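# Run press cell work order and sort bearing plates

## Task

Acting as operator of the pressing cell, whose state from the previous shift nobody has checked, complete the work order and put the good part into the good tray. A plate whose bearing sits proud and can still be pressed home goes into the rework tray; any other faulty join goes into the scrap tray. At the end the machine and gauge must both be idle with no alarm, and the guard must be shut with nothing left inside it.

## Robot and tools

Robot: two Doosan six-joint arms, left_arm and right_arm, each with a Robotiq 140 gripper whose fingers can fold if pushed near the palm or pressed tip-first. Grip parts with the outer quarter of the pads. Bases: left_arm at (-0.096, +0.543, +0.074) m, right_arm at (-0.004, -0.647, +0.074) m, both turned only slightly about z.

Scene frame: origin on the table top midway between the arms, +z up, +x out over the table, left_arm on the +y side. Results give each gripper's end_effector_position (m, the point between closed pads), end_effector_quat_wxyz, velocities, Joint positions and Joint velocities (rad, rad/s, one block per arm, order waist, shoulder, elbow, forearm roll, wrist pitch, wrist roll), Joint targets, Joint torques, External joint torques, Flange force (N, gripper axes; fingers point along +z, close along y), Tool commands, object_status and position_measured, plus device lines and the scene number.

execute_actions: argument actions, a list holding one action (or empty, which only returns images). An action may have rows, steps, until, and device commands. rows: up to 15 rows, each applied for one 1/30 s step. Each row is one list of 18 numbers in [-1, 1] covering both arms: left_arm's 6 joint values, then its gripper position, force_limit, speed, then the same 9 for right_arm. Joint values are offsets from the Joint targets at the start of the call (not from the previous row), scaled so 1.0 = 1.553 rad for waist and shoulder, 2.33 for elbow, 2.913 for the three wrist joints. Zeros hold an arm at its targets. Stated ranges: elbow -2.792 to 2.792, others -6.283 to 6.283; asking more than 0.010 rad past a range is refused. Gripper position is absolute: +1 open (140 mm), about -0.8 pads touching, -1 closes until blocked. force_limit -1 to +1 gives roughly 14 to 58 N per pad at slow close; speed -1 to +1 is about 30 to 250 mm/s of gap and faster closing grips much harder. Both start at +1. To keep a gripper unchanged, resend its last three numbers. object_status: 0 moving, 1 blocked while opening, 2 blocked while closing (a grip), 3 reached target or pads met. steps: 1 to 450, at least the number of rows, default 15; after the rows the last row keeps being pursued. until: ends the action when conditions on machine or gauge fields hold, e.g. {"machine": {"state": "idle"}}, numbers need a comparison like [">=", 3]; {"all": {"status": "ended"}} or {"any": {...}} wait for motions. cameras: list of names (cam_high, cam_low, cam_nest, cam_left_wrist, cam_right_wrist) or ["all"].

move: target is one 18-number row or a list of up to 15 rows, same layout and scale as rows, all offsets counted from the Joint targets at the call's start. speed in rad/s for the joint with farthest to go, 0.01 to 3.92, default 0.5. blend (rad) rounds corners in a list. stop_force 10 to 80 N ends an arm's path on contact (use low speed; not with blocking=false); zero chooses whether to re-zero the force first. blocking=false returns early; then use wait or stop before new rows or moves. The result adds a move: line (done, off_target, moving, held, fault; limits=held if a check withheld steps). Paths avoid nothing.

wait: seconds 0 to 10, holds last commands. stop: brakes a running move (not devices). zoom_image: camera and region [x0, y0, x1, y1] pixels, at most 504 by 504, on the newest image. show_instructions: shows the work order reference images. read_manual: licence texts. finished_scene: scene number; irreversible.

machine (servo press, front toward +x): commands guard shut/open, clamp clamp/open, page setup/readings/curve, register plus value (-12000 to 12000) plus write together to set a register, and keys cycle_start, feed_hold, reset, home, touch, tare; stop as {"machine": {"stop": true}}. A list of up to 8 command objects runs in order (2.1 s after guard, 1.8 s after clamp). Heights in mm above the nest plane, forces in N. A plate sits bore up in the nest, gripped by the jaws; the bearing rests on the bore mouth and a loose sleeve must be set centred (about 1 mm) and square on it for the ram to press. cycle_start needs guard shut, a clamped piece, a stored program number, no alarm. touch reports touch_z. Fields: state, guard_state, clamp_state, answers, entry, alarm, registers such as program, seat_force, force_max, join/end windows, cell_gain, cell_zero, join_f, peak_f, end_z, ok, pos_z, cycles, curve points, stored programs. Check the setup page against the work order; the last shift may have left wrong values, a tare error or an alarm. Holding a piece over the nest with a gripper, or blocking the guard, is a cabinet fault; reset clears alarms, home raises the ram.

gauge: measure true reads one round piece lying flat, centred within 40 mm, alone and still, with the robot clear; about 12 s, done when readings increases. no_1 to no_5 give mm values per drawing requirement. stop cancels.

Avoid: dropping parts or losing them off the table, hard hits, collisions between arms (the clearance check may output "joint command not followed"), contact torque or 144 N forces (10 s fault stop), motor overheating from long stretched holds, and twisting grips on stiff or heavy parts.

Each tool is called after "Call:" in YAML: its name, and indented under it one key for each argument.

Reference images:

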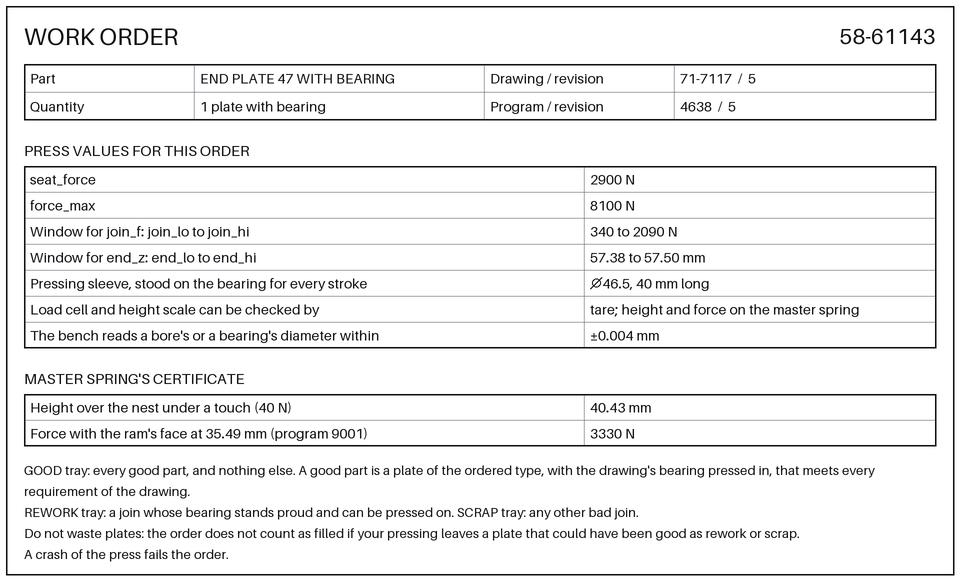

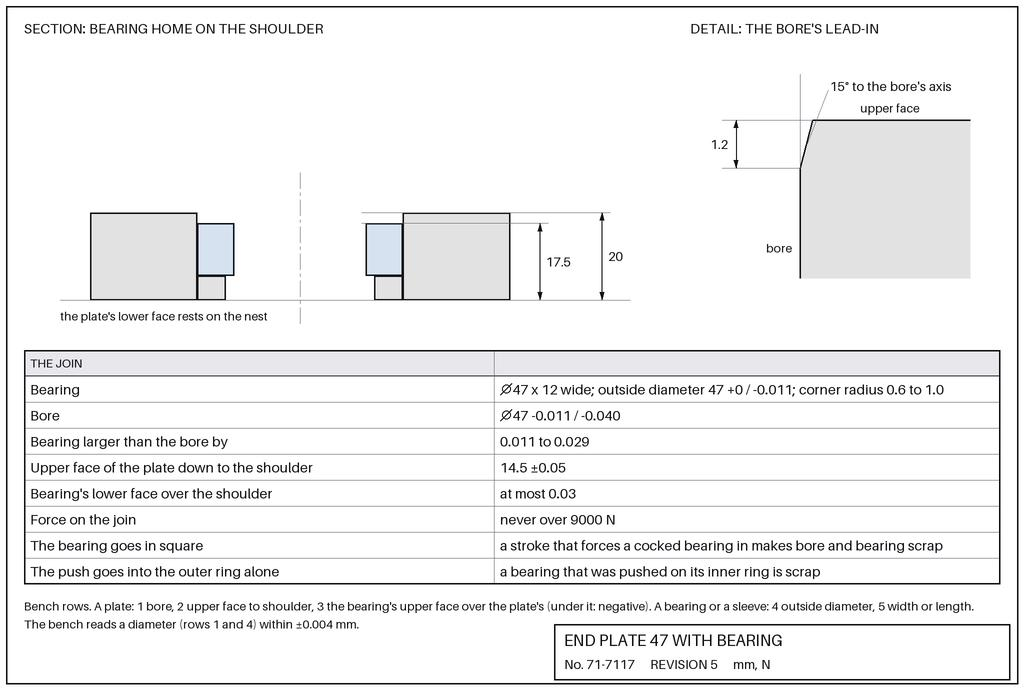

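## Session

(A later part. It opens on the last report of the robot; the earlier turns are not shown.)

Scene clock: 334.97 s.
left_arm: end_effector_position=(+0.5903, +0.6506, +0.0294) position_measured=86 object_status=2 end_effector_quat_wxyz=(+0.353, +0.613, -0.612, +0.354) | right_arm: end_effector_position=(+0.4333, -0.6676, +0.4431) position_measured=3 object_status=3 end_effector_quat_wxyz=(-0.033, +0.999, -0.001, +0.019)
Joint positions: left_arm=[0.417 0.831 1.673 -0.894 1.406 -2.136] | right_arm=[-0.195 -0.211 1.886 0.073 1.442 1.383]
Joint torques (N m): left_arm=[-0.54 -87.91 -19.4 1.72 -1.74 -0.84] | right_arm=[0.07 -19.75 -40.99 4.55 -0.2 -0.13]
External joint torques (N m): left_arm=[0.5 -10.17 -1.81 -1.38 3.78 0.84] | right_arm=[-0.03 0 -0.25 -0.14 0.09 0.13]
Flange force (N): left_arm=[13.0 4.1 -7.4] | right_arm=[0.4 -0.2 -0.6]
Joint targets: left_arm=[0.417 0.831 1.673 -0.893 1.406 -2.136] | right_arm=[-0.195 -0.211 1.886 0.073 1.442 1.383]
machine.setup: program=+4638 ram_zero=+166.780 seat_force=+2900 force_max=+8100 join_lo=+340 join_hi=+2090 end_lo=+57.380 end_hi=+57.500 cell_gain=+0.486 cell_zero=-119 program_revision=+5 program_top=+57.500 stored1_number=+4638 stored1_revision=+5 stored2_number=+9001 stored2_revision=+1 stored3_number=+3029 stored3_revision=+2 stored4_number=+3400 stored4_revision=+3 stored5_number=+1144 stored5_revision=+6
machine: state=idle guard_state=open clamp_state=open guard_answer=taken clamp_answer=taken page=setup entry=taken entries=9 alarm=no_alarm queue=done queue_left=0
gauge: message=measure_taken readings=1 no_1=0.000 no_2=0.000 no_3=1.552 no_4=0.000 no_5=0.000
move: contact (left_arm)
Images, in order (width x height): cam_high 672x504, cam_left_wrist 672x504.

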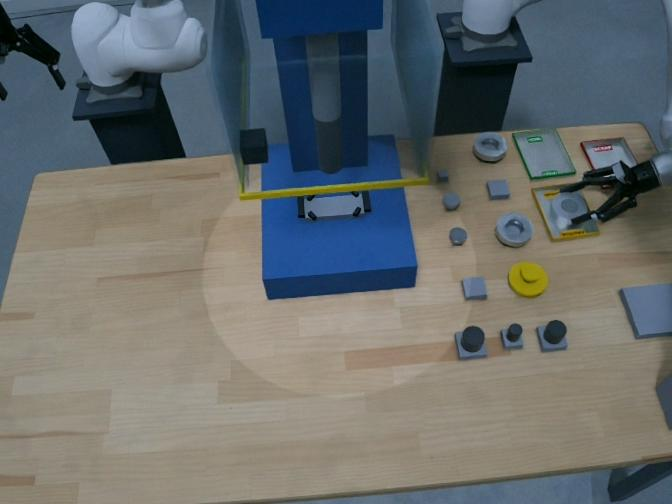

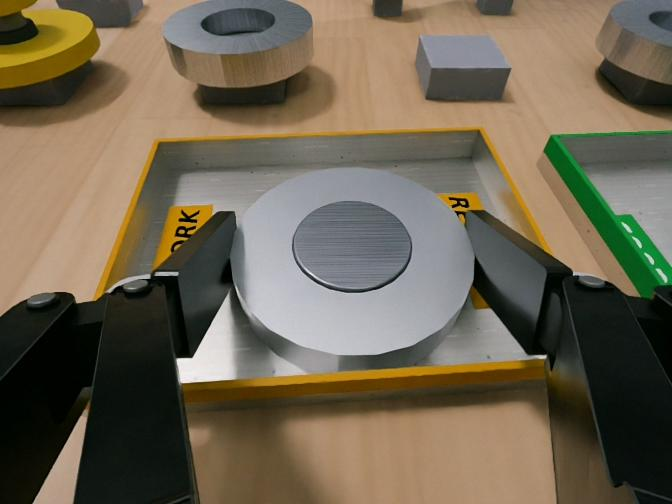

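Call:
move:
  target:
    - [0,0,0,0,0,0,0.46,0.3,-1,0,0,0,0,0,0,1,1,1]
    - [0,-0.0573,-0.0004,0.0031,0.0196,-0.0244,0.46,0.3,-1,0,0,0,0,0,0,1,1,1]
    - [-0.1887,-0.3232,0.2343,-0.7721,-0.3271,0.1940,0.46,0.3,-1,0,0,0,0,0,0,1,1,1]
    - [-0.4086,-0.3178,0.3474,-0.7721,-0.2336,0.1940,0.46,0.3,-1,0,0,0,0,0,0,1,1,1]
  speed: [0.1,0.1,0.6,0.4]
  blend: [0,0.01,0.05,0]
  cameras: ["cam_high","cam_left_wrist"]

Scene clock: 355.93 s.
left_arm: end_effector_position=(+0.5718, +0.4738, +0.1154) position_measured=71 object_status=3 end_effector_quat_wxyz=(+0.039, +0.863, -0.067, +0.499) | right_arm: end_effector_position=(+0.4333, -0.6676, +0.4431) position_measured=3 object_status=3 end_effector_quat_wxyz=(-0.033, +0.999, -0.001, +0.019)
Joint positions: left_arm=[-0.218 0.337 2.482 -3.142 0.725 -1.571] | right_arm=[-0.195 -0.211 1.886 0.073 1.442 1.383]
Joint torques (N m): left_arm=[0.91 -49.57 -16.59 -1.27 2.63 -0.21] | right_arm=[-0.01 -19.79 -41.09 4.5 -0.28 -0.16]
External joint torques (N m): left_arm=[-0.91 -0.22 1.13 -0.08 -0.26 0.21] | right_arm=[-0.07 -0.06 -0.28 -0.09 0.16 0.16]
Flange force (N): left_arm=[-0.1 3.1 -2.2] | right_arm=[0.3 -0.2 -0.8]
Joint targets: left_arm=[-0.218 0.337 2.482 -3.142 0.725 -1.571] | right_arm=[-0.195 -0.211 1.886 0.073 1.442 1.383]
machine.setup: program=+4638 ram_zero=+166.780 seat_force=+2900 force_max=+8100 join_lo=+340 join_hi=+2090 end_lo=+57.380 end_hi=+57.500 cell_gain=+0.486 cell_zero=-119 program_revision=+5 program_top=+57.500 stored1_number=+4638 stored1_revision=+5 stored2_number=+9001 stored2_revision=+1 stored3_number=+3029 stored3_revision=+2 stored4_number=+3400 stored4_revision=+3 stored5_number=+1144 stored5_revision=+6
machine: state=idle guard_state=open clamp_state=open guard_answer=taken clamp_answer=taken page=setup entry=taken entries=9 alarm=no_alarm queue=done queue_left=0
gauge: message=measure_taken readings=1 no_1=0.000 no_2=0.000 no_3=1.552 no_4=0.000 no_5=0.000
move: done
Images, in order (width x height): cam_high 672x504, cam_left_wrist 672x504.

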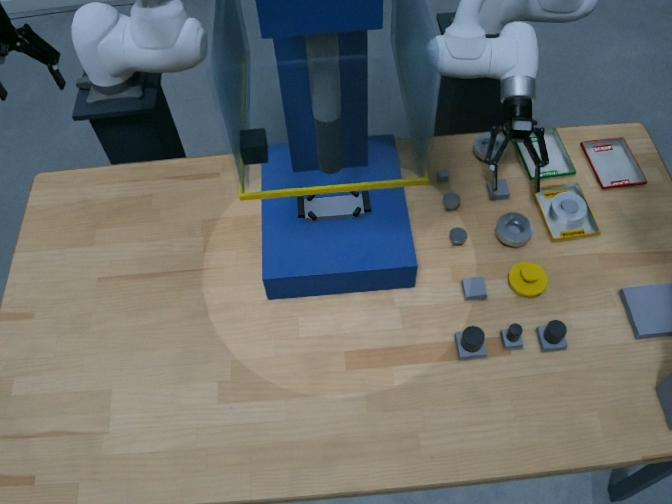

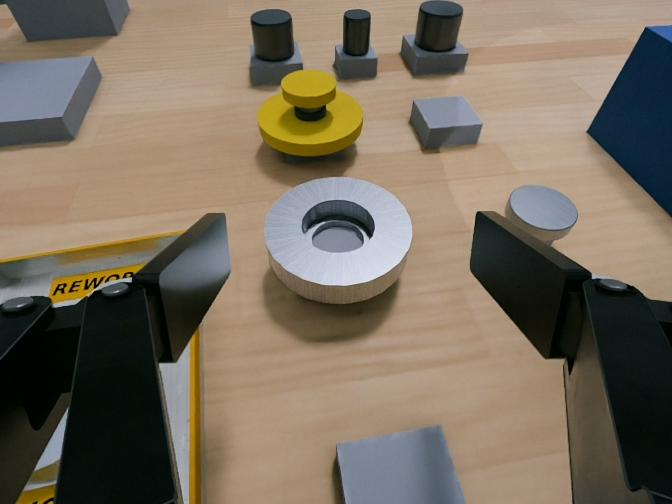

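Call:
move:
  target:
    - [0.0039,0.0300,0,0,0.0080,0,0.46,0.3,-1,0,0,0,0,0,0,1,1,1]
    - [0.0039,0.1303,-0.0519,0,0.0278,0,0.46,0.3,-1,0,0,0,0,0,0,1,1,1]
  speed: [0.2,0.15]
  blend: [0.01,0]
  cameras: ["cam_left_wrist"]

Scene clock: 365.70 s.
left_arm: end_effector_position=(+0.6410, +0.4675, +0.0495) position_measured=71 object_status=3 end_effector_quat_wxyz=(+0.037, +0.864, -0.064, +0.499) | right_arm: end_effector_position=(+0.4333, -0.6676, +0.4431) position_measured=3 object_status=3 end_effector_quat_wxyz=(-0.033, +0.999, -0.001, +0.019)
Joint positions: left_arm=[-0.212 0.539 2.361 -3.142 0.806 -1.571] | right_arm=[-0.195 -0.211 1.886 0.073 1.442 1.383]
Joint torques (N m): left_arm=[1.1 -65.32 -12.56 -0.94 2.62 -0.1] | right_arm=[0.05 -19.76 -40.96 4.53 -0.29 -0.18]
External joint torques (N m): left_arm=[-1.01 0.04 0.18 -0.09 -0.23 0.1] | right_arm=[-0.04 -0.36 -0.3 -0.12 0.18 0.18]
Flange force (N): left_arm=[0.4 2.6 -0.2] | right_arm=[-0.2 -0.4 -0.9]
Joint targets: left_arm=[-0.212 0.539 2.361 -3.142 0.806 -1.571] | right_arm=[-0.195 -0.211 1.886 0.073 1.442 1.383]
machine.setup: program=+4638 ram_zero=+166.780 seat_force=+2900 force_max=+8100 join_lo=+340 join_hi=+2090 end_lo=+57.380 end_hi=+57.500 cell_gain=+0.486 cell_zero=-119 program_revision=+5 program_top=+57.500 stored1_number=+4638 stored1_revision=+5 stored2_number=+9001 stored2_revision=+1 stored3_number=+3029 stored3_revision=+2 stored4_number=+3400 stored4_revision=+3 stored5_number=+1144 stored5_revision=+6
machine: state=idle guard_state=open clamp_state=open guard_answer=taken clamp_answer=taken page=setup entry=taken entries=9 alarm=no_alarm queue=done queue_left=0
gauge: message=measure_taken readings=1 no_1=0.000 no_2=0.000 no_3=1.552 no_4=0.000 no_5=0.000
move: done
Images, in order (width x height): cam_left_wrist 672x504.

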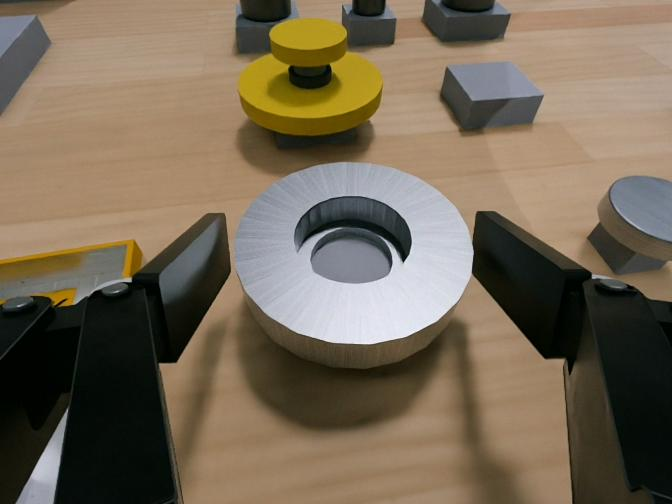

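Call:
execute_actions:
  actions:
    - {"rows":[[0,0,0,0,0,0,-1,0.3,-1,0,0,0,0,0,0,1,1,1]],"steps":60}

Call:
move:
  target:
    - [0,-0.03,0.0120,0,-0.0064,0,-1,0.3,-1,0,0,0,0,0,0,1,1,1]
    - [0,-0.1303,0.0519,0,-0.0278,0,-1,0.3,-1,0,0,0,0,0,0,1,1,1]
    - [0.2164,-0.1352,-0.0609,0,-0.1212,0,-1,0.3,-1,0,0,0,0,0,0,1,1,1]
    - [0.2162,0.0811,-0.2380,0,-0.1473,0,-1,0.3,-1,0,0,0,0,0,0,1,1,1]
    - [0.2164,0.1223,-0.2369,0,-0.1246,0,-1,0.3,-1,0,0,0,0,0,0,1,1,1]
  speed: [0.05,0.2,0.4,0.35,0.1]
  blend: [0.005,0.03,0.05,0.02,0]

Call:
move:
  target: [0,0.0130,0.0003,0,0.0075,0,-1,0.3,-1,0,0,0,0,0,0,1,1,1]
  speed: 0.015
  stop_force: 10
  cameras: ["cam_left_wrist"]

Scene clock: 378.37 s.
left_arm: end_effector_position=(+0.6410, +0.4675, +0.0494) position_measured=86 object_status=2 end_effector_quat_wxyz=(+0.037, +0.864, -0.064, +0.499) | right_arm: end_effector_position=(+0.4333, -0.6676, +0.4431) position_measured=3 object_status=3 end_effector_quat_wxyz=(-0.033, +0.999, -0.001, +0.019)
Joint positions: left_arm=[-0.212 0.539 2.361 -3.142 0.806 -1.571] | right_arm=[-0.195 -0.211 1.886 0.073 1.442 1.383]
Joint torques (N m): left_arm=[0.37 -57.87 -10.95 -0.87 0 -0.26] | right_arm=[-0.12 -19.9 -40.95 4.53 -0.21 -0.19]
External joint torques (N m): left_arm=[-0.26 -7.35 -1.27 -0.15 2.38 0.26] | right_arm=[0.15 -0.24 -0.38 -0.11 0.09 0.19]
Flange force (N): left_arm=[7.2 1.5 -9.7] | right_arm=[0.2 -0.8 -0.8]
Joint targets: left_arm=[-0.212 0.539 2.361 -3.142 0.806 -1.571] | right_arm=[-0.195 -0.211 1.886 0.073 1.442 1.383]
machine.setup: program=+4638 ram_zero=+166.780 seat_force=+2900 force_max=+8100 join_lo=+340 join_hi=+2090 end_lo=+57.380 end_hi=+57.500 cell_gain=+0.486 cell_zero=-119 program_revision=+5 program_top=+57.500 stored1_number=+4638 stored1_revision=+5 stored2_number=+9001 stored2_revision=+1 stored3_number=+3029 stored3_revision=+2 stored4_number=+3400 stored4_revision=+3 stored5_number=+1144 stored5_revision=+6
machine: state=idle guard_state=open clamp_state=open guard_answer=taken clamp_answer=taken page=setup entry=taken entries=9 alarm=no_alarm queue=done queue_left=0
gauge: message=measure_taken readings=1 no_1=0.000 no_2=0.000 no_3=1.552 no_4=0.000 no_5=0.000

Scene clock: 383.03 s.
left_arm: end_effector_position=(+0.8980, +0.7663, +0.0618) position_measured=86 object_status=2 end_effector_quat_wxyz=(-0.047, +0.862, +0.081, +0.497) | right_arm: end_effector_position=(+0.4333, -0.6676, +0.4431) position_measured=3 object_status=3 end_effector_quat_wxyz=(-0.033, +0.999, -0.001, +0.019)
Joint positions: left_arm=[0.124 0.729 1.809 -3.142 0.443 -1.571] | right_arm=[-0.195 -0.211 1.886 0.073 1.442 1.383]
Joint torques (N m): left_arm=[0.6 -98.86 -29.07 -2.34 3.65 -0.18] | right_arm=[-0.17 -19.55 -41.09 4.47 -0.23 -0.18]
External joint torques (N m): left_arm=[-0.33 3.54 2.67 -0.12 -1.24 0.17] | right_arm=[0.23 -0.76 -0.26 -0.05 0.12 0.18]
Flange force (N): left_arm=[-3.2 1.1 0.8] | right_arm=[-0.8 -1.1 -0.8]
Joint targets: left_arm=[0.124 0.729 1.809 -3.142 0.443 -1.571] | right_arm=[-0.195 -0.211 1.886 0.073 1.442 1.383]
machine.setup: program=+4638 ram_zero=+166.780 seat_force=+2900 force_max=+8100 join_lo=+340 join_hi=+2090 end_lo=+57.380 end_hi=+57.500 cell_gain=+0.486 cell_zero=-119 program_revision=+5 program_top=+57.500 stored1_number=+4638 stored1_revision=+5 stored2_number=+9001 stored2_revision=+1 stored3_number=+3029 stored3_revision=+2 stored4_number=+3400 stored4_revision=+3 stored5_number=+1144 stored5_revision=+6
machine: state=idle guard_state=open clamp_state=open guard_answer=taken clamp_answer=taken page=setup entry=taken entries=9 alarm=no_alarm queue=done queue_left=0
gauge: message=measure_taken readings=1 no_1=0.000 no_2=0.000 no_3=1.552 no_4=0.000 no_5=0.000
move: done

Scene clock: 384.67 s.
left_arm: end_effector_position=(+0.8980, +0.7664, +0.0533) position_measured=86 object_status=2 end_effector_quat_wxyz=(-0.047, +0.862, +0.081, +0.498) | right_arm: end_effector_position=(+0.4333, -0.6676, +0.4431) position_measured=3 object_status=3 end_effector_quat_wxyz=(-0.033, +0.999, -0.001, +0.019)
Joint positions: left_arm=[0.124 0.741 1.81 -3.142 0.457 -1.571] | right_arm=[-0.195 -0.211 1.886 0.073 1.442 1.383]
Joint torques (N m): left_arm=[0.91 -84.67 -23.33 -2.28 0 -0.2] | right_arm=[0.2 -19.56 -41.13 4.55 -0.22 -0.19]
External joint torques (N m): left_arm=[-0.77 -10.33 -2.26 -0.11 2.38 0.2] | right_arm=[-0.03 -1.04 -0.2 -0.13 0.12 0.19]
Flange force (N): left_arm=[5.7 2.1 -12.1] | right_arm=[-1.5 -0.5 -0.8]
Joint targets: left_arm=[0.124 0.741 1.810 -3.142 0.457 -1.571] | right_arm=[-0.195 -0.211 1.886 0.073 1.442 1.383]
machine.setup: program=+4638 ram_zero=+166.780 seat_force=+2900 force_max=+8100 join_lo=+340 join_hi=+2090 end_lo=+57.380 end_hi=+57.500 cell_gain=+0.486 cell_zero=-119 program_revision=+5 program_top=+57.500 stored1_number=+4638 stored1_revision=+5 stored2_number=+9001 stored2_revision=+1 stored3_number=+3029 stored3_revision=+2 stored4_number=+3400 stored4_revision=+3 stored5_number=+1144 stored5_revision=+6
machine: state=idle guard_state=open clamp_state=open guard_answer=taken clamp_answer=taken page=setup entry=taken entries=9 alarm=no_alarm queue=done queue_left=0
gauge: message=measure_taken readings=1 no_1=0.000 no_2=0.000 no_3=1.552 no_4=0.000 no_5=0.000
move: contact (left_arm)
Images, in order (width x height): cam_left_wrist 672x504.

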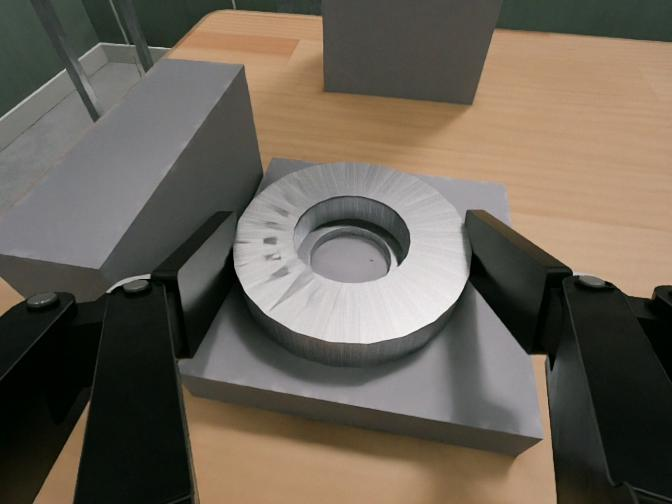

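Call:
move:
  target:
    - [0,0,0,0,0,0,0.46,0.3,-1,0,0,0,0,0,0,1,1,1]
    - [0,-0.2653,0.1755,0,-0.0014,0,0.46,0.3,-1,0,0,0,0,0,0,1,1,1]
    - [-0.3187,-0.2511,0.2760,0,0.0869,0,0.46,0.3,-1,0,0,0,0,0,0,1,1,1]
  speed: [0.1,0.25,0.5]
  blend: [0,0.05,0]

Call:
execute_actions:
  actions:
    - {"gauge":{"measure":true},"rows":[[0,0,0,0,0,0,-0.10,0,-0.3,0,0,0,0,0,0,1,1,1]],"steps":450,"until":{"gauge":{"readings":["=",2]}}}
  cameras: ["cam_left_wrist"]

Scene clock: 394.97 s.
left_arm: end_effector_position=(+0.5690, +0.3680, +0.1150) position_measured=71 object_status=3 end_effector_quat_wxyz=(+0.077, +0.856, -0.132, +0.494) | right_arm: end_effector_position=(+0.4333, -0.6676, +0.4431) position_measured=3 object_status=3 end_effector_quat_wxyz=(-0.033, +0.999, -0.001, +0.019)
Joint positions: left_arm=[-0.371 0.351 2.453 -3.142 0.71 -1.571] | right_arm=[-0.195 -0.211 1.886 0.073 1.442 1.383]
Joint torques (N m): left_arm=[1.09 -51.94 -16.88 -1.34 2.71 -0.14] | right_arm=[-0.08 -19.85 -40.93 4.53 -0.18 -0.2]
External joint torques (N m): left_arm=[-1.2 0.35 0.8 -0.06 -0.34 0.14] | right_arm=[0.09 -0.36 -0.45 -0.11 0.07 0.2]
Flange force (N): left_arm=[-0.5 3.5 -0.7] | right_arm=[0.1 -0.7 -0.9]
Joint targets: left_arm=[-0.371 0.351 2.453 -3.142 0.710 -1.571] | right_arm=[-0.195 -0.211 1.886 0.073 1.442 1.383]
machine.setup: program=+4638 ram_zero=+166.780 seat_force=+2900 force_max=+8100 join_lo=+340 join_hi=+2090 end_lo=+57.380 end_hi=+57.500 cell_gain=+0.486 cell_zero=-119 program_revision=+5 program_top=+57.500 stored1_number=+4638 stored1_revision=+5 stored2_number=+9001 stored2_revision=+1 stored3_number=+3029 stored3_revision=+2 stored4_number=+3400 stored4_revision=+3 stored5_number=+1144 stored5_revision=+6
machine: state=idle guard_state=open clamp_state=open guard_answer=taken clamp_answer=taken page=setup entry=taken entries=9 alarm=no_alarm queue=done queue_left=0
gauge: message=measure_taken readings=1 no_1=0.000 no_2=0.000 no_3=1.552 no_4=0.000 no_5=0.000
move: done

Scene clock: 407.17 s.
left_arm: end_effector_position=(+0.5690, +0.3680, +0.1150) position_measured=141 object_status=3 end_effector_quat_wxyz=(+0.077, +0.856, -0.132, +0.494) | right_arm: end_effector_position=(+0.4333, -0.6676, +0.4431) position_measured=3 object_status=3 end_effector_quat_wxyz=(-0.033, +0.999, -0.001, +0.019)
Joint positions: left_arm=[-0.371 0.351 2.453 -3.142 0.71 -1.571] | right_arm=[-0.195 -0.211 1.886 0.073 1.442 1.383]
Joint torques (N m): left_arm=[0.85 -52.24 -16.73 -1.39 2.55 -0.16] | right_arm=[-0.06 -19.78 -41.01 4.5 -0.2 -0.2]
External joint torques (N m): left_arm=[-0.9 0.57 0.4 -0.03 -0.14 0.16] | right_arm=[0.06 0.08 -0.31 -0.08 0.08 0.2]
Flange force (N): left_arm=[-1.0 2.6 0.5] | right_arm=[0.6 -0.6 -0.6]
Joint targets: left_arm=[-0.371 0.351 2.453 -3.142 0.710 -1.571] | right_arm=[-0.195 -0.211 1.886 0.073 1.442 1.383]
machine.setup: program=+4638 ram_zero=+166.780 seat_force=+2900 force_max=+8100 join_lo=+340 join_hi=+2090 end_lo=+57.380 end_hi=+57.500 cell_gain=+0.486 cell_zero=-119 program_revision=+5 program_top=+57.500 stored1_number=+4638 stored1_revision=+5 stored2_number=+9001 stored2_revision=+1 stored3_number=+3029 stored3_revision=+2 stored4_number=+3400 stored4_revision=+3 stored5_number=+1144 stored5_revision=+6
machine: state=idle guard_state=open clamp_state=open guard_answer=taken clamp_answer=taken page=setup entry=taken entries=9 alarm=no_alarm queue=done queue_left=0
gauge: message=measure_taken readings=2 no_1=46.973 no_2=14.499 no_3=0.000 no_4=0.000 no_5=0.000
Images, in order (width x height): cam_left_wrist 672x504.

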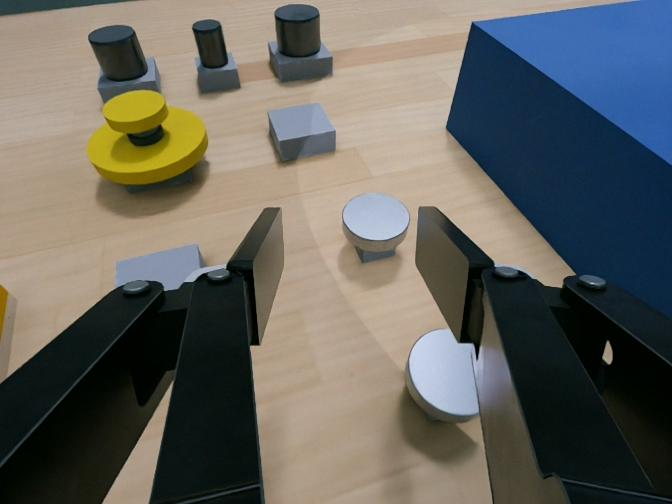

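Call:
move:
  target:
    - [0.3187,-0.0142,-0.1004,0,-0.0882,0,0.46,0.3,-0.3,0,0,0,0,0,0,1,1,1]
    - [0.3187,0.2511,-0.2760,0,-0.0869,0,0.46,0.3,-0.3,0,0,0,0,0,0,1,1,1]
  speed: [0.4,0.25]
  blend: [0.02,0]

Call:
execute_actions:
  actions:
    - {"rows":[[0,0,0,0,0,0,-1,0.3,-1,0,0,0,0,0,0,1,1,1]],"steps":60}
  cameras: ["cam_left_wrist"]

Scene clock: 417.20 s.
left_arm: end_effector_position=(+0.8980, +0.7664, +0.0533) position_measured=71 object_status=3 end_effector_quat_wxyz=(-0.047, +0.862, +0.081, +0.498) | right_arm: end_effector_position=(+0.4333, -0.6676, +0.4431) position_measured=3 object_status=3 end_effector_quat_wxyz=(-0.033, +0.999, -0.001, +0.019)
Joint positions: left_arm=[0.124 0.741 1.81 -3.142 0.457 -1.571] | right_arm=[-0.195 -0.211 1.886 0.073 1.442 1.383]
Joint torques (N m): left_arm=[0.78 -96.17 -26.59 -2.28 2.68 -0.15] | right_arm=[-0.21 -19.62 -40.97 4.47 -0.29 -0.19]
External joint torques (N m): left_arm=[-0.87 0.94 0.93 -0.11 -0.29 0.15] | right_arm=[0.34 -0.58 -0.34 -0.05 0.17 0.18]
Flange force (N): left_arm=[-1.2 1.8 -0.2] | right_arm=[-0.4 -1.3 -0.9]
Joint targets: left_arm=[0.124 0.741 1.810 -3.142 0.457 -1.571] | right_arm=[-0.195 -0.211 1.886 0.073 1.442 1.383]
machine.setup: program=+4638 ram_zero=+166.780 seat_force=+2900 force_max=+8100 join_lo=+340 join_hi=+2090 end_lo=+57.380 end_hi=+57.500 cell_gain=+0.486 cell_zero=-119 program_revision=+5 program_top=+57.500 stored1_number=+4638 stored1_revision=+5 stored2_number=+9001 stored2_revision=+1 stored3_number=+3029 stored3_revision=+2 stored4_number=+3400 stored4_revision=+3 stored5_number=+1144 stored5_revision=+6
machine: state=idle guard_state=open clamp_state=open guard_answer=taken clamp_answer=taken page=setup entry=taken entries=9 alarm=no_alarm queue=done queue_left=0
gauge: message=measure_taken readings=2 no_1=46.973 no_2=14.499 no_3=0.000 no_4=0.000 no_5=0.000
move: done

Scene clock: 419.40 s.
left_arm: end_effector_position=(+0.8980, +0.7664, +0.0533) position_measured=86 object_status=2 end_effector_quat_wxyz=(-0.047, +0.862, +0.081, +0.498) | right_arm: end_effector_position=(+0.4333, -0.6676, +0.4431) position_measured=3 object_status=3 end_effector_quat_wxyz=(-0.033, +0.999, -0.001, +0.019)
Joint positions: left_arm=[0.124 0.741 1.81 -3.142 0.457 -1.571] | right_arm=[-0.195 -0.211 1.886 0.073 1.442 1.383]
Joint torques (N m): left_arm=[0.23 -88 -23.99 -2.35 0.76 -0.39] | right_arm=[0.11 -19.7 -41.13 4.5 -0.27 -0.15]
External joint torques (N m): left_arm=[-0.27 -7.35 -1.83 -0.05 1.64 0.39] | right_arm=[-0.16 -0.01 -0.13 -0.1 0.15 0.15]
Flange force (N): left_arm=[4.4 1.4 -8.1] | right_arm=[0.1 0.0 -0.5]
Joint targets: left_arm=[0.124 0.741 1.810 -3.142 0.457 -1.571] | right_arm=[-0.195 -0.211 1.886 0.073 1.442 1.383]
machine.setup: program=+4638 ram_zero=+166.780 seat_force=+2900 force_max=+8100 join_lo=+340 join_hi=+2090 end_lo=+57.380 end_hi=+57.500 cell_gain=+0.486 cell_zero=-119 program_revision=+5 program_top=+57.500 stored1_number=+4638 stored1_revision=+5 stored2_number=+9001 stored2_revision=+1 stored3_number=+3029 stored3_revision=+2 stored4_number=+3400 stored4_revision=+3 stored5_number=+1144 stored5_revision=+6
machine: state=idle guard_state=open clamp_state=open guard_answer=taken clamp_answer=taken page=setup entry=taken entries=9 alarm=no_alarm queue=done queue_left=0
gauge: message=measure_taken readings=2 no_1=46.973 no_2=14.499 no_3=0.000 no_4=0.000 no_5=0.000
Images, in order (width x height): cam_left_wrist 672x504.

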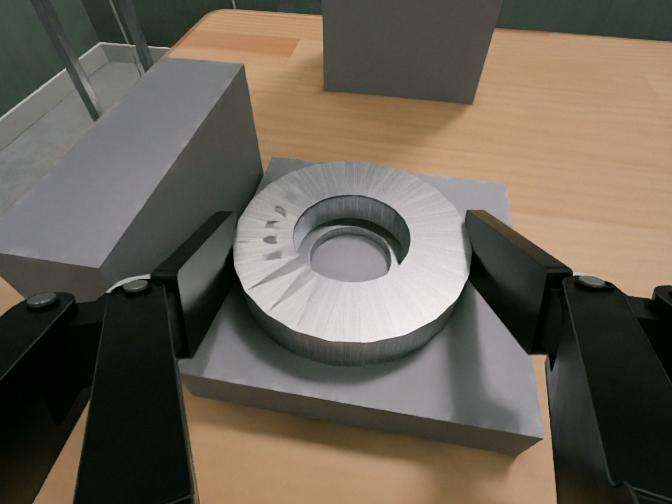

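Call:
move:
  target:
    - [0,-0.03,0.0166,0,-0.0010,0,-1,0.3,-1,0,0,0,0,0,0,1,1,1]
    - [0,-0.2653,0.1755,0,-0.0014,0,-1,0.3,-1,0,0,0,0,0,0,1,1,1]
    - [-0.1285,-0.1716,0.0062,0.6764,0.2627,-0.3148,-1,0.3,-1,0,0,0,0,0,0,1,1,1]
    - [-0.3264,-0.1260,-0.0046,0.6089,0.1840,-0.3243,-1,0.3,-1,0,0,0,0,0,0,1,1,1]
    - [-0.3621,-0.1039,-0.0130,0.5929,0.1705,-0.3202,-1,0.3,-1,0,0,0,0,0,0,1,1,1]
  speed: [0.05,0.3,0.6,0.35,0.12]
  blend: [0.005,0.05,0.05,0.02,0]
  cameras: ["cam_nest","cam_left_wrist"]

Scene clock: 438.03 s.
left_arm: end_effector_position=(+0.6000, +0.0180, +0.1825) position_measured=86 object_status=2 end_effector_quat_wxyz=(+0.353, +0.612, -0.612, +0.354) | right_arm: end_effector_position=(+0.4333, -0.6676, +0.4431) position_measured=3 object_status=3 end_effector_quat_wxyz=(-0.033, +0.999, -0.001, +0.019)
Joint positions: left_arm=[-0.438 0.58 1.779 -1.415 0.953 -2.503] | right_arm=[-0.195 -0.211 1.886 0.073 1.442 1.383]
Joint torques (N m): left_arm=[0.09 -86.8 -29.99 -1.65 2.21 -0.18] | right_arm=[0.32 -19.85 -41.07 4.53 -0.22 -0.17]
External joint torques (N m): left_arm=[-0.17 2.66 2.53 0.54 -0.78 0.18] | right_arm=[-0.29 -0.28 -0.33 -0.1 0.1 0.17]
Flange force (N): left_arm=[-3.6 2.4 1.7] | right_arm=[-0.1 0.2 -0.8]
Joint targets: left_arm=[-0.438 0.580 1.779 -1.415 0.953 -2.503] | right_arm=[-0.195 -0.211 1.886 0.073 1.442 1.383]
machine.setup: program=+4638 ram_zero=+166.780 seat_force=+2900 force_max=+8100 join_lo=+340 join_hi=+2090 end_lo=+57.380 end_hi=+57.500 cell_gain=+0.486 cell_zero=-119 program_revision=+5 program_top=+57.500 stored1_number=+4638 stored1_revision=+5 stored2_number=+9001 stored2_revision=+1 stored3_number=+3029 stored3_revision=+2 stored4_number=+3400 stored4_revision=+3 stored5_number=+1144 stored5_revision=+6
machine: state=idle guard_state=open clamp_state=open guard_answer=taken clamp_answer=taken page=setup entry=taken entries=9 alarm=no_alarm queue=done queue_left=0
gauge: message=measure_taken readings=2 no_1=46.973 no_2=14.499 no_3=0.000 no_4=0.000 no_5=0.000
move: done
Images, in order (width x height): cam_nest 672x504, cam_left_wrist 672x504.

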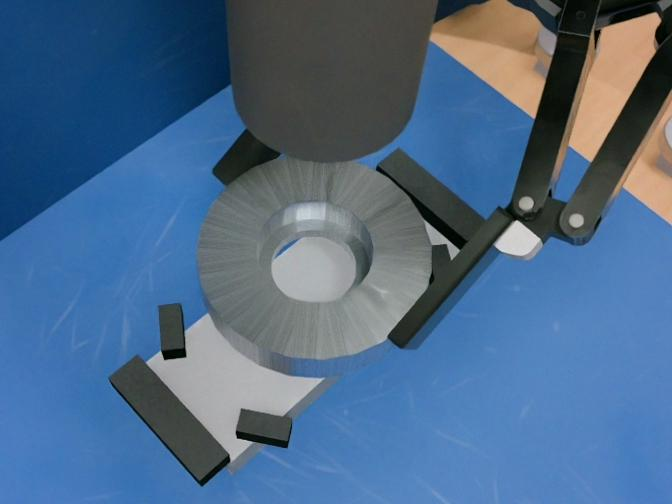

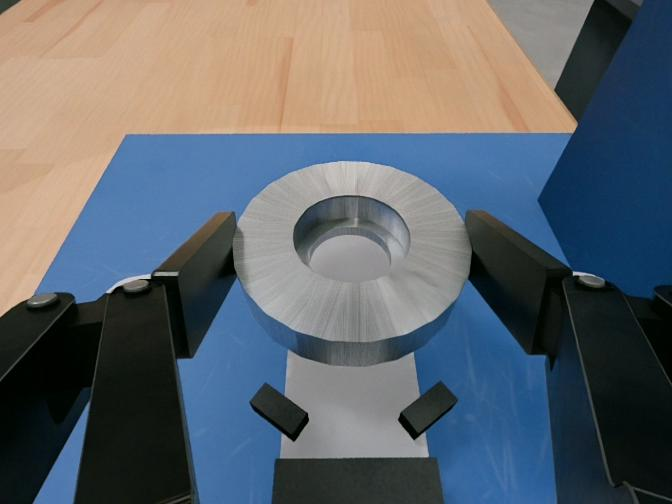

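Call:
move:
  target: [0,0.0244,0.0044,-0.0119,-0.0023,0.0205,-1,0.3,-1,0,0,0,0,0,0,1,1,1]
  speed: 0.06

Call:
move:
  target: [0,0.0053,0.0009,-0.0026,-0.0005,0.0045,-1,0.3,-1,0,0,0,0,0,0,1,1,1]
  speed: 0.01
  stop_force: 12
  cameras: ["cam_nest"]

Scene clock: 445.03 s.
left_arm: end_effector_position=(+0.5999, +0.0180, +0.1509) position_measured=86 object_status=2 end_effector_quat_wxyz=(+0.353, +0.612, -0.612, +0.354) | right_arm: end_effector_position=(+0.4333, -0.6676, +0.4431) position_measured=3 object_status=3 end_effector_quat_wxyz=(-0.033, +0.999, -0.001, +0.019)
Joint positions: left_arm=[-0.438 0.618 1.79 -1.45 0.947 -2.444] | right_arm=[-0.195 -0.211 1.886 0.073 1.442 1.383]
Joint torques (N m): left_arm=[0.73 -88.87 -28.12 -1.63 2.43 -0.2] | right_arm=[0.07 -19.67 -41.03 4.52 -0.22 -0.15]
External joint torques (N m): left_arm=[-0.8 3.5 2.27 0.48 -0.91 0.2] | right_arm=[-0.09 -0.19 -0.24 -0.11 0.11 0.15]
Flange force (N): left_arm=[-3.8 1.5 3.3] | right_arm=[0.0 -0.2 -0.6]
Joint targets: left_arm=[-0.438 0.618 1.790 -1.450 0.947 -2.444] | right_arm=[-0.195 -0.211 1.886 0.073 1.442 1.383]
machine.setup: program=+4638 ram_zero=+166.780 seat_force=+2900 force_max=+8100 join_lo=+340 join_hi=+2090 end_lo=+57.380 end_hi=+57.500 cell_gain=+0.486 cell_zero=-119 program_revision=+5 program_top=+57.500 stored1_number=+4638 stored1_revision=+5 stored2_number=+9001 stored2_revision=+1 stored3_number=+3029 stored3_revision=+2 stored4_number=+3400 stored4_revision=+3 stored5_number=+1144 stored5_revision=+6
machine: state=idle guard_state=open clamp_state=open guard_answer=taken clamp_answer=taken page=setup entry=taken entries=9 alarm=no_alarm queue=done queue_left=0
gauge: message=measure_taken readings=2 no_1=46.973 no_2=14.499 no_3=0.000 no_4=0.000 no_5=0.000
move: done

Scene clock: 446.30 s.
left_arm: end_effector_position=(+0.6000, +0.0180, +0.1473) position_measured=86 object_status=2 end_effector_quat_wxyz=(+0.353, +0.612, -0.612, +0.355) | right_arm: end_effector_position=(+0.4333, -0.6676, +0.4431) position_measured=3 object_status=3 end_effector_quat_wxyz=(-0.033, +0.999, -0.001, +0.019)
Joint positions: left_arm=[-0.438 0.622 1.791 -1.454 0.946 -2.436] | right_arm=[-0.195 -0.211 1.886 0.073 1.442 1.383]
Joint torques (N m): left_arm=[-3.79 -75.52 -22.14 0.56 -0.23 0.01] | right_arm=[-0.29 -19.83 -40.9 4.51 -0.21 -0.18]
External joint torques (N m): left_arm=[3.78 -9.83 -3.42 -1.71 1.77 -0.01] | right_arm=[0.34 -0.26 -0.44 -0.09 0.1 0.17]
Flange force (N): left_arm=[6.9 2.3 -11.1] | right_arm=[0.3 -1.2 -0.9]
Joint targets: left_arm=[-0.438 0.622 1.791 -1.454 0.946 -2.437] | right_arm=[-0.195 -0.211 1.886 0.073 1.442 1.383]
machine.setup: program=+4638 ram_zero=+166.780 seat_force=+2900 force_max=+8100 join_lo=+340 join_hi=+2090 end_lo=+57.380 end_hi=+57.500 cell_gain=+0.486 cell_zero=-119 program_revision=+5 program_top=+57.500 stored1_number=+4638 stored1_revision=+5 stored2_number=+9001 stored2_revision=+1 stored3_number=+3029 stored3_revision=+2 stored4_number=+3400 stored4_revision=+3 stored5_number=+1144 stored5_revision=+6
machine: state=idle guard_state=open clamp_state=open guard_answer=taken clamp_answer=taken page=setup entry=taken entries=9 alarm=no_alarm queue=done queue_left=0
gauge: message=measure_taken readings=2 no_1=46.973 no_2=14.499 no_3=0.000 no_4=0.000 no_5=0.000
move: contact (left_arm)
Images, in order (width x height): cam_nest 672x504.

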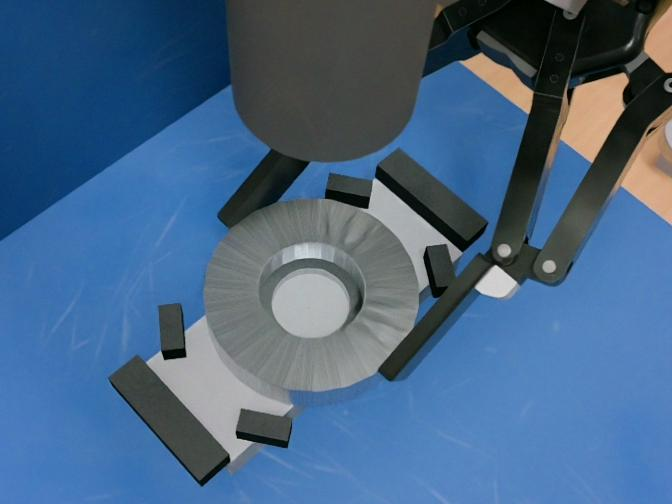

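Call:
move:
  target:
    - [0,0,0,0,0,0,0.46,0.3,-1,0,0,0,0,0,0,1,1,1]
    - [0.0355,-0.0494,0.0035,0.0295,0.0162,-0.0270,0.46,0.3,-1,0,0,0,0,0,0,1,1,1]
    - [0.2334,-0.0950,0.0143,0.0969,0.0948,-0.0175,0.46,0.3,-1,0,0,0,0,0,0,1,1,1]
    - [0.0431,-0.1745,0.2841,-0.5795,-0.0810,0.2973,0.46,0.3,-1,0,0,0,0,0,0,1,1,1]
  speed: [0.1,0.12,0.4,0.5]
  blend: [0,0.02,0.04,0]

Call:
execute_actions:
  actions:
    - {"machine":{"clamp":"clamp"},"rows":[[0,0,0,0,0,0,-0.10,0,-0.3,0,0,0,0,0,0,1,1,1]],"steps":70}
  cameras: ["cam_left_wrist","cam_nest"]

Scene clock: 462.70 s.
left_arm: end_effector_position=(+0.5690, +0.3676, +0.1152) position_measured=71 object_status=3 end_effector_quat_wxyz=(+0.077, +0.856, -0.133, +0.494) | right_arm: end_effector_position=(+0.4333, -0.6676, +0.4431) position_measured=3 object_status=3 end_effector_quat_wxyz=(-0.033, +0.999, -0.001, +0.019)
Joint positions: left_arm=[-0.371 0.351 2.453 -3.142 0.71 -1.571] | right_arm=[-0.195 -0.211 1.886 0.073 1.442 1.383]
Joint torques (N m): left_arm=[0.63 -52.02 -16.52 -1.34 2.6 -0.15] | right_arm=[-0.07 -19.81 -41.04 4.53 -0.25 -0.2]
External joint torques (N m): left_arm=[-0.66 0.31 0.19 -0.09 -0.2 0.15] | right_arm=[0.05 -0.31 -0.33 -0.11 0.14 0.2]
Flange force (N): left_arm=[-0.2 2.1 0.2] | right_arm=[0.0 -0.6 -0.8]
Joint targets: left_arm=[-0.371 0.351 2.453 -3.142 0.710 -1.571] | right_arm=[-0.195 -0.211 1.886 0.073 1.442 1.383]
machine.setup: program=+4638 ram_zero=+166.780 seat_force=+2900 force_max=+8100 join_lo=+340 join_hi=+2090 end_lo=+57.380 end_hi=+57.500 cell_gain=+0.486 cell_zero=-119 program_revision=+5 program_top=+57.500 stored1_number=+4638 stored1_revision=+5 stored2_number=+9001 stored2_revision=+1 stored3_number=+3029 stored3_revision=+2 stored4_number=+3400 stored4_revision=+3 stored5_number=+1144 stored5_revision=+6
machine: state=idle guard_state=open clamp_state=open guard_answer=taken clamp_answer=taken page=setup entry=taken entries=9 alarm=no_alarm queue=done queue_left=0
gauge: message=measure_taken readings=2 no_1=46.973 no_2=14.499 no_3=0.000 no_4=0.000 no_5=0.000
move: done

Scene clock: 465.23 s.
left_arm: end_effector_position=(+0.5690, +0.3676, +0.1152) position_measured=141 object_status=3 end_effector_quat_wxyz=(+0.077, +0.856, -0.133, +0.494) | right_arm: end_effector_position=(+0.4333, -0.6676, +0.4431) position_measured=3 object_status=3 end_effector_quat_wxyz=(-0.033, +0.999, -0.001, +0.019)
Joint positions: left_arm=[-0.371 0.351 2.453 -3.142 0.71 -1.571] | right_arm=[-0.195 -0.211 1.886 0.073 1.442 1.383]
Joint torques (N m): left_arm=[0.61 -52.17 -16.98 -1.32 2.69 -0.19] | right_arm=[-0.15 -19.75 -40.92 4.55 -0.23 -0.24]
External joint torques (N m): left_arm=[-0.64 0.51 0.62 -0.11 -0.28 0.19] | right_arm=[0.2 0.03 -0.36 -0.13 0.11 0.23]
Flange force (N): left_arm=[-0.8 2.2 0.0] | right_arm=[0.7 -1.0 -0.7]
Joint targets: left_arm=[-0.371 0.351 2.453 -3.142 0.710 -1.571] | right_arm=[-0.195 -0.211 1.886 0.073 1.442 1.383]
machine.setup: program=+4638 ram_zero=+166.780 seat_force=+2900 force_max=+8100 join_lo=+340 join_hi=+2090 end_lo=+57.380 end_hi=+57.500 cell_gain=+0.486 cell_zero=-119 program_revision=+5 program_top=+57.500 stored1_number=+4638 stored1_revision=+5 stored2_number=+9001 stored2_revision=+1 stored3_number=+3029 stored3_revision=+2 stored4_number=+3400 stored4_revision=+3 stored5_number=+1144 stored5_revision=+6
machine: state=idle guard_state=open clamp_state=clamped guard_answer=taken clamp_answer=taken page=setup entry=taken entries=9 alarm=no_alarm queue=done queue_left=0
gauge: message=measure_taken readings=2 no_1=46.973 no_2=14.499 no_3=0.000 no_4=0.000 no_5=0.000
Images, in order (width x height): cam_nest 672x504, cam_left_wrist 672x504.

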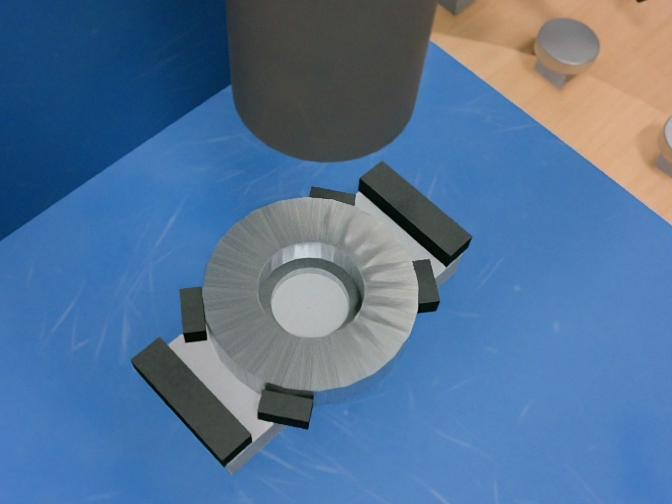

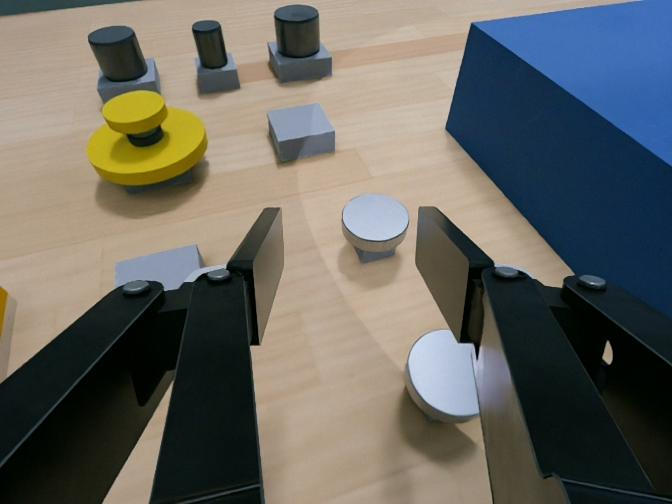

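Call:
move:
  target: [-0.0179,0.0731,-0.0439,0,0.0037,0,-0.10,0,-0.3,0,0,0,0,0,0,1,1,1]
  speed: 0.2
  cameras: ["cam_left_wrist"]

Scene clock: 480.03 s.
left_arm: end_effector_position=(+0.6191, +0.3299, +0.0851) position_measured=141 object_status=3 end_effector_quat_wxyz=(+0.084, +0.854, -0.145, +0.493) | right_arm: end_effector_position=(+0.4333, -0.6676, +0.4431) position_measured=3 object_status=3 end_effector_quat_wxyz=(-0.033, +0.999, -0.001, +0.019)
Joint positions: left_arm=[-0.399 0.465 2.35 -3.142 0.721 -1.571] | right_arm=[-0.195 -0.211 1.886 0.073 1.442 1.383]
Joint torques (N m): left_arm=[0.92 -61.9 -16.43 -1.28 2.71 -0.2] | right_arm=[-0.04 -19.83 -41.11 4.49 -0.25 -0.15]
External joint torques (N m): left_arm=[-0.99 0.07 0.5 -0.1 -0.3 0.19] | right_arm=[-0.03 0.09 -0.15 -0.08 0.14 0.15]
Flange force (N): left_arm=[0.1 2.7 -0.7] | right_arm=[0.4 -0.3 -0.5]
Joint targets: left_arm=[-0.399 0.465 2.350 -3.142 0.721 -1.571] | right_arm=[-0.195 -0.211 1.886 0.073 1.442 1.383]
machine.setup: program=+4638 ram_zero=+166.780 seat_force=+2900 force_max=+8100 join_lo=+340 join_hi=+2090 end_lo=+57.380 end_hi=+57.500 cell_gain=+0.486 cell_zero=-119 program_revision=+5 program_top=+57.500 stored1_number=+4638 stored1_revision=+5 stored2_number=+9001 stored2_revision=+1 stored3_number=+3029 stored3_revision=+2 stored4_number=+3400 stored4_revision=+3 stored5_number=+1144 stored5_revision=+6
machine: state=idle guard_state=open clamp_state=clamped guard_answer=taken clamp_answer=taken page=setup entry=taken entries=9 alarm=no_alarm queue=done queue_left=0
gauge: message=measure_taken readings=2 no_1=46.973 no_2=14.499 no_3=0.000 no_4=0.000 no_5=0.000
move: done
Images, in order (width x height): cam_left_wrist 672x504.

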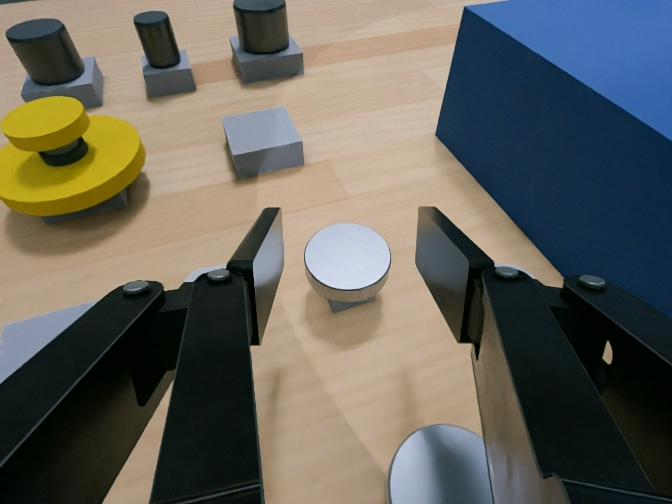

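Call:
move:
  target: [0,0.0530,-0.0176,0,0.0140,0,-0.10,0,-0.3,0,0,0,0,0,0,1,1,1]
  speed: 0.08
  cameras: ["cam_left_wrist"]

Call:
execute_actions:
  actions:
    - {"rows":[[0,0,0,0,0,0,-1,0,-1,0,0,0,0,0,0,1,1,1]],"steps":50}
  cameras: ["cam_left_wrist"]

Scene clock: 486.70 s.
left_arm: end_effector_position=(+0.6404, +0.3224, +0.0533) position_measured=141 object_status=3 end_effector_quat_wxyz=(+0.083, +0.854, -0.145, +0.493) | right_arm: end_effector_position=(+0.4333, -0.6676, +0.4431) position_measured=3 object_status=3 end_effector_quat_wxyz=(-0.033, +0.999, -0.001, +0.019)
Joint positions: left_arm=[-0.399 0.547 2.309 -3.142 0.762 -1.571] | right_arm=[-0.195 -0.211 1.886 0.073 1.442 1.383]
Joint torques (N m): left_arm=[0.41 -67.95 -14.76 -1.08 2.74 -0.18] | right_arm=[0.23 -19.87 -40.99 4.5 -0.2 -0.17]
External joint torques (N m): left_arm=[-0.45 0.37 1.02 -0.09 -0.36 0.18] | right_arm=[-0.17 0 -0.29 -0.09 0.09 0.17]
Flange force (N): left_arm=[-0.6 1.4 -1.1] | right_arm=[0.4 0.0 -0.6]
Joint targets: left_arm=[-0.399 0.547 2.309 -3.142 0.762 -1.571] | right_arm=[-0.195 -0.211 1.886 0.073 1.442 1.383]
machine.setup: program=+4638 ram_zero=+166.780 seat_force=+2900 force_max=+8100 join_lo=+340 join_hi=+2090 end_lo=+57.380 end_hi=+57.500 cell_gain=+0.486 cell_zero=-119 program_revision=+5 program_top=+57.500 stored1_number=+4638 stored1_revision=+5 stored2_number=+9001 stored2_revision=+1 stored3_number=+3029 stored3_revision=+2 stored4_number=+3400 stored4_revision=+3 stored5_number=+1144 stored5_revision=+6
machine: state=idle guard_state=open clamp_state=clamped guard_answer=taken clamp_answer=taken page=setup entry=taken entries=9 alarm=no_alarm queue=done queue_left=0
gauge: message=measure_taken readings=2 no_1=46.973 no_2=14.499 no_3=0.000 no_4=0.000 no_5=0.000
move: done
Images, in order (width x height): cam_left_wrist 672x504.

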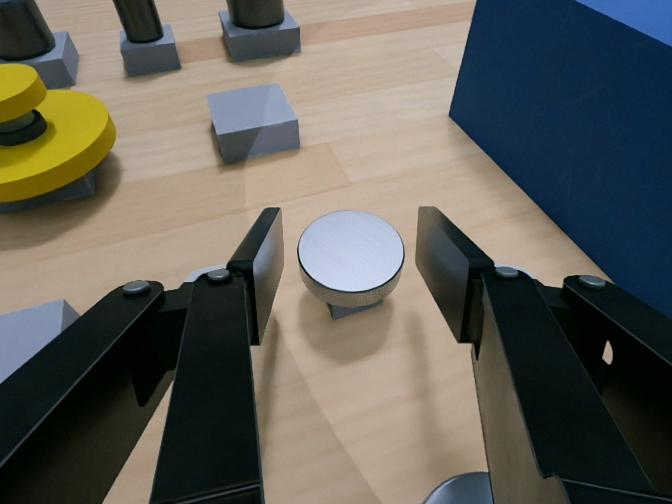

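Scene clock: 488.57 s.
left_arm: end_effector_position=(+0.6404, +0.3224, +0.0533) position_measured=162 object_status=2 end_effector_quat_wxyz=(+0.083, +0.854, -0.145, +0.493) | right_arm: end_effector_position=(+0.4333, -0.6676, +0.4431) position_measured=3 object_status=3 end_effector_quat_wxyz=(-0.033, +0.999, -0.001, +0.019)
Joint positions: left_arm=[-0.399 0.547 2.309 -3.142 0.762 -1.571] | right_arm=[-0.195 -0.211 1.886 0.073 1.442 1.383]
Joint torques (N m): left_arm=[0.15 -63.59 -14.45 -1.01 1.46 -0.13] | right_arm=[-0.09 -20.06 -40.98 4.48 -0.26 -0.16]
External joint torques (N m): left_arm=[-0.31 -3.77 0.43 -0.18 0.93 0.13] | right_arm=[0.11 0.1 -0.38 -0.06 0.15 0.15]
Flange force (N): left_arm=[3.0 1.5 -6.7] | right_arm=[0.7 -0.6 -0.8]
Joint targets: left_arm=[-0.399 0.547 2.309 -3.142 0.762 -1.571] | right_arm=[-0.195 -0.211 1.886 0.073 1.442 1.383]
machine.setup: program=+4638 ram_zero=+166.780 seat_force=+2900 force_max=+8100 join_lo=+340 join_hi=+2090 end_lo=+57.380 end_hi=+57.500 cell_gain=+0.486 cell_zero=-119 program_revision=+5 program_top=+57.500 stored1_number=+4638 stored1_revision=+5 stored2_number=+9001 stored2_revision=+1 stored3_number=+3029 stored3_revision=+2 stored4_number=+3400 stored4_revision=+3 stored5_number=+1144 stored5_revision=+6
machine: state=idle guard_state=open clamp_state=clamped guard_answer=taken clamp_answer=taken page=setup entry=taken entries=9 alarm=no_alarm queue=done queue_left=0
gauge: message=measure_taken readings=2 no_1=46.973 no_2=14.499 no_3=0.000 no_4=0.000 no_5=0.000
Images, in order (width x height): cam_left_wrist 672x504.

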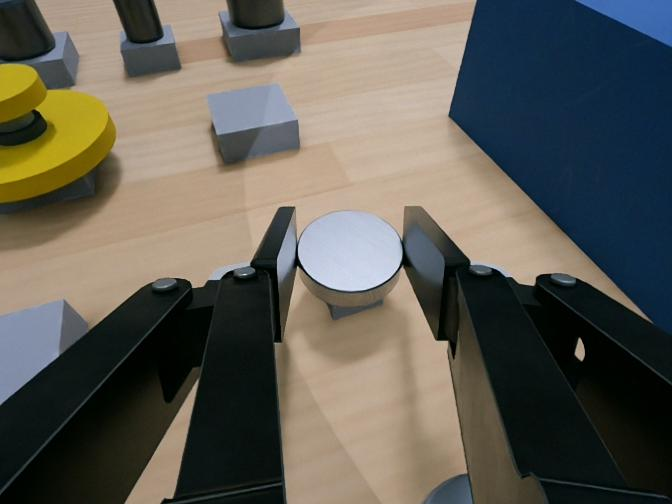

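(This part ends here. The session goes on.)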